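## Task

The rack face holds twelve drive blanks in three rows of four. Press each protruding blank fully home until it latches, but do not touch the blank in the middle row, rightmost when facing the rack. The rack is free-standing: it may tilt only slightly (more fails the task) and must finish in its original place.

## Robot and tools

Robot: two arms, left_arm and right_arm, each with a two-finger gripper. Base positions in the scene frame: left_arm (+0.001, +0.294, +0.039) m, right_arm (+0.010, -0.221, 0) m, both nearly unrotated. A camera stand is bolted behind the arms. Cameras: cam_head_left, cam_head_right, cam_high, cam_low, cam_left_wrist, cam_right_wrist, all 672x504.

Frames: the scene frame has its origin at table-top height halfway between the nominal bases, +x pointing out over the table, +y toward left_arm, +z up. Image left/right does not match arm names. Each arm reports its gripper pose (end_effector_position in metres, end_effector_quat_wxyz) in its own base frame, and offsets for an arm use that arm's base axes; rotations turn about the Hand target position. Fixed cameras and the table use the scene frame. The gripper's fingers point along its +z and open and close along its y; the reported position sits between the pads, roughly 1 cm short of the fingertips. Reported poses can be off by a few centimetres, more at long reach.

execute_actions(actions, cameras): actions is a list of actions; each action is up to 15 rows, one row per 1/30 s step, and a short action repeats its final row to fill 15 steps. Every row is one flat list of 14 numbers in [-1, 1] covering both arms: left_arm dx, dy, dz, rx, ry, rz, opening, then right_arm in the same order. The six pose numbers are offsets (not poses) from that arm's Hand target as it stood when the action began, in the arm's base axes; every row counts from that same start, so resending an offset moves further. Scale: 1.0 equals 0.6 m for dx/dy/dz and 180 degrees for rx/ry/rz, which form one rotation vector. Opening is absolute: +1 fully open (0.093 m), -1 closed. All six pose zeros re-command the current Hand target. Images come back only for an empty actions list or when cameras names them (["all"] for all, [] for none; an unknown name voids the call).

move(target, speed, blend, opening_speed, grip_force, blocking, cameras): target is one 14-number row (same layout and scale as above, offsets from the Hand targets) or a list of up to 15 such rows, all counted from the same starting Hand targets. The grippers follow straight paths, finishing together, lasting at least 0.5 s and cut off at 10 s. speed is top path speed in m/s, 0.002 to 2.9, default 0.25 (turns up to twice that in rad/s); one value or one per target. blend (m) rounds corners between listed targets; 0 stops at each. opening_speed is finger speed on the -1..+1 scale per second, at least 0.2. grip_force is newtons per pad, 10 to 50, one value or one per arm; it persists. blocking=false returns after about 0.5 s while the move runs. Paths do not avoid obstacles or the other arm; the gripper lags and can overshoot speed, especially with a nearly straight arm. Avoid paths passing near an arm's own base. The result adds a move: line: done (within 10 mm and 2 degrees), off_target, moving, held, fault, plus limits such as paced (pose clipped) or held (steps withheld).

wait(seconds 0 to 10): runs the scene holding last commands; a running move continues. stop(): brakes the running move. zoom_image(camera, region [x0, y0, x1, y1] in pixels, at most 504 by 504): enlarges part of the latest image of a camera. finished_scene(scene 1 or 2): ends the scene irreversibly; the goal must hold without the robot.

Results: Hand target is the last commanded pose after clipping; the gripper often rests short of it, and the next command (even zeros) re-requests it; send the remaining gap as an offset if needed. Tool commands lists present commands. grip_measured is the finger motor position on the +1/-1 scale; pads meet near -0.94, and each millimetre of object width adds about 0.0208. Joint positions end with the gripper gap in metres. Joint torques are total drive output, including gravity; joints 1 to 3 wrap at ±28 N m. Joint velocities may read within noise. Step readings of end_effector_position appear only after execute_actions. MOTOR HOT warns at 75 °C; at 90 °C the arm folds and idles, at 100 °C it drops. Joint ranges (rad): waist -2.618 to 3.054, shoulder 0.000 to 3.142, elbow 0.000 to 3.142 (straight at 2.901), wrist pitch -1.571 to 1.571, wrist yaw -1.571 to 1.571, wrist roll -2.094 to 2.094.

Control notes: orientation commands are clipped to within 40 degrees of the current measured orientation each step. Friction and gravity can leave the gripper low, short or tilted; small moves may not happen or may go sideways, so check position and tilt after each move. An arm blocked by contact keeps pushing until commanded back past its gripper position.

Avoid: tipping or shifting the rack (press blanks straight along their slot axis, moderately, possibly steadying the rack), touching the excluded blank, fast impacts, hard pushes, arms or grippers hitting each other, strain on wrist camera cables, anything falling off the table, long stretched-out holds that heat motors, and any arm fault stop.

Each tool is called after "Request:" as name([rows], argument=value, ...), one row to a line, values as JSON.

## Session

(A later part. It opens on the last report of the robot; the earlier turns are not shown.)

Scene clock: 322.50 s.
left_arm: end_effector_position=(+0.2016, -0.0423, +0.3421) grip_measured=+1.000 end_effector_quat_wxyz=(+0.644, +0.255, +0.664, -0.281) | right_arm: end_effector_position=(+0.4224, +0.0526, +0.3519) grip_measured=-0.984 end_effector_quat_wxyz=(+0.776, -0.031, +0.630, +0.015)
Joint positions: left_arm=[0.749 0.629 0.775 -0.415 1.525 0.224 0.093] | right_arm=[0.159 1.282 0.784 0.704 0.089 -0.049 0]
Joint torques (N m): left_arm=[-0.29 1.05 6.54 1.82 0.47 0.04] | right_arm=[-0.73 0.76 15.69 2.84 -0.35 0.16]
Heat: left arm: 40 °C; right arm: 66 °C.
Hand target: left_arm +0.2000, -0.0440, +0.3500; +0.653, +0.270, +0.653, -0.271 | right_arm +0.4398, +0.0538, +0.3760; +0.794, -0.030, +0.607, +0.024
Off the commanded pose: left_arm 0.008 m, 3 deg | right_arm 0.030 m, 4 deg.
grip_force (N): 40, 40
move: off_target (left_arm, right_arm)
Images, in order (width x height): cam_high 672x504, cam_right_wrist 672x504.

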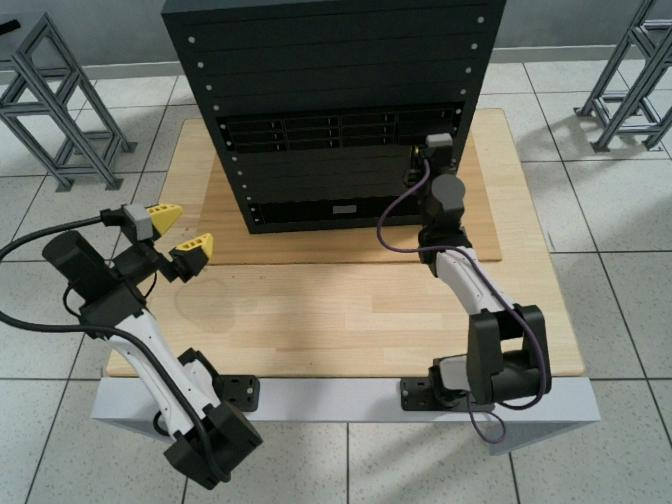

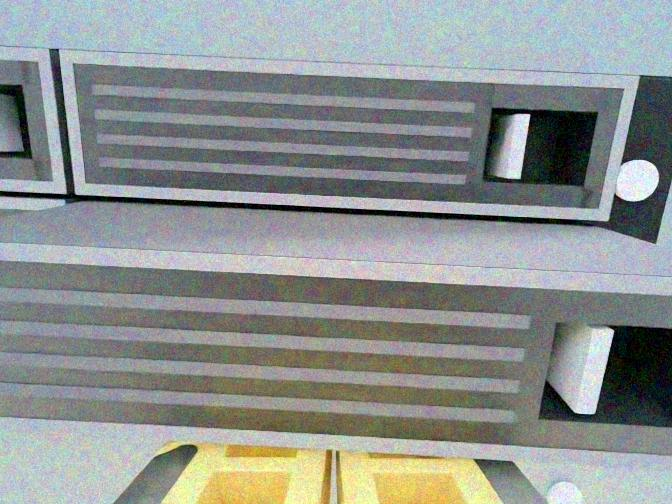

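Request:
move([
  [0,0,0,0,0,0,1, -0.0267,-0.0016,-0.02,0,0,0,-1],
  [0,0,0,0,0,0,1, -0.155,-0.0095,-0.022,0,0,0,-1],
], speed=0.1, blend=0.005, cameras=["cam_high","cam_left_wrist","cam_right_wrist"])

Scene clock: 339.10 s.
left_arm: end_effector_position=(+0.2017, -0.0422, +0.3422) grip_measured=+1.000 end_effector_quat_wxyz=(+0.644, +0.255, +0.664, -0.281) | right_arm: end_effector_position=(+0.3488, +0.0478, +0.3654) grip_measured=-0.984 end_effector_quat_wxyz=(+0.796, -0.032, +0.604, +0.024)
Joint positions: left_arm=[0.749 0.629 0.775 -0.414 1.525 0.224 0.093] | right_arm=[0.181 0.96 0.602 0.632 0.094 -0.049 0]
Joint torques (N m): left_arm=[-0.28 0.99 6.53 1.81 0.47 0.04] | right_arm=[0.75 -3.12 7.35 2.18 0.04 0.07]
Heat: left arm: 40 °C; right arm: 73 °C.
Hand target: left_arm +0.2000, -0.0440, +0.3499; +0.653, +0.270, +0.653, -0.271 | right_arm +0.3467, +0.0480, +0.3628; +0.794, -0.030, +0.606, +0.024
Off the commanded pose: left_arm 0.008 m, 3 deg | right_arm 0.003 m, 0 deg.
grip_force (N): 40, 40
move: off_target (left_arm)
Images, in order (width x height): cam_high 672x504, cam_left_wrist 672x504, cam_right_wrist 672x504.

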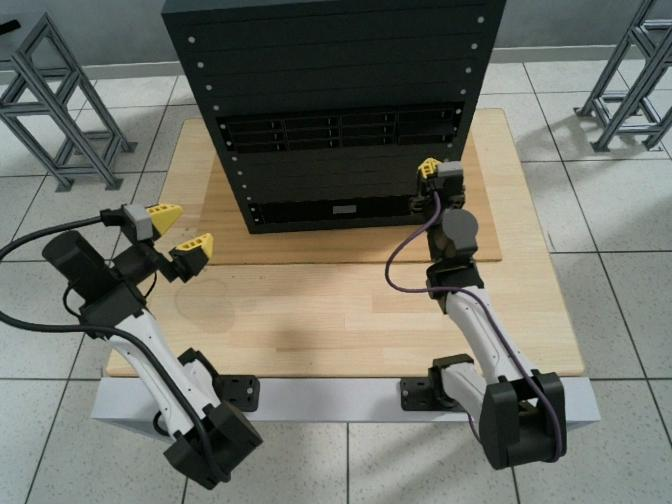

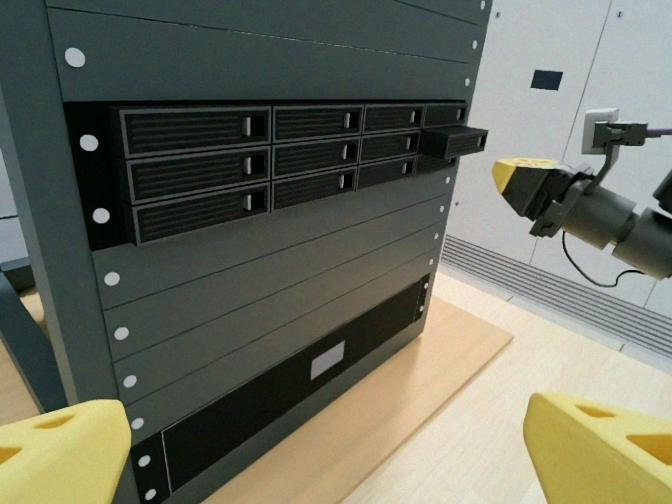

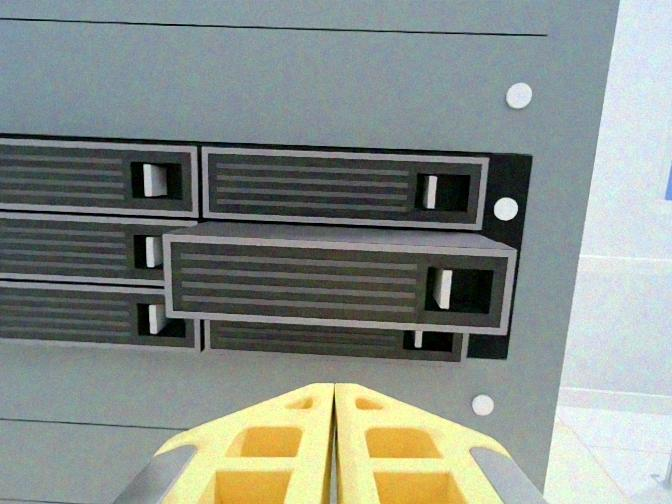

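Request:
zoom_image(camera="cam_right_wrist", region=[100, 130, 540, 380])

Request:
zoom_image(camera="cam_left_wrist", region=[340, 90, 500, 200])

Scaled by 1.145 from the camera's 672x504 image, which has a finer 960x720 frame.

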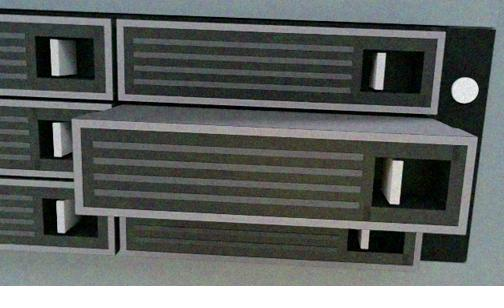

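Scaled by 3.150 from the camera's 672x504 image, which has a finer 960x720 frame.

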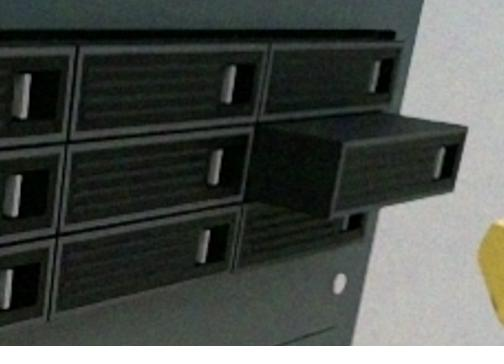

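Request:
finished_scene(scene=2)

The scene is finished: the task was done.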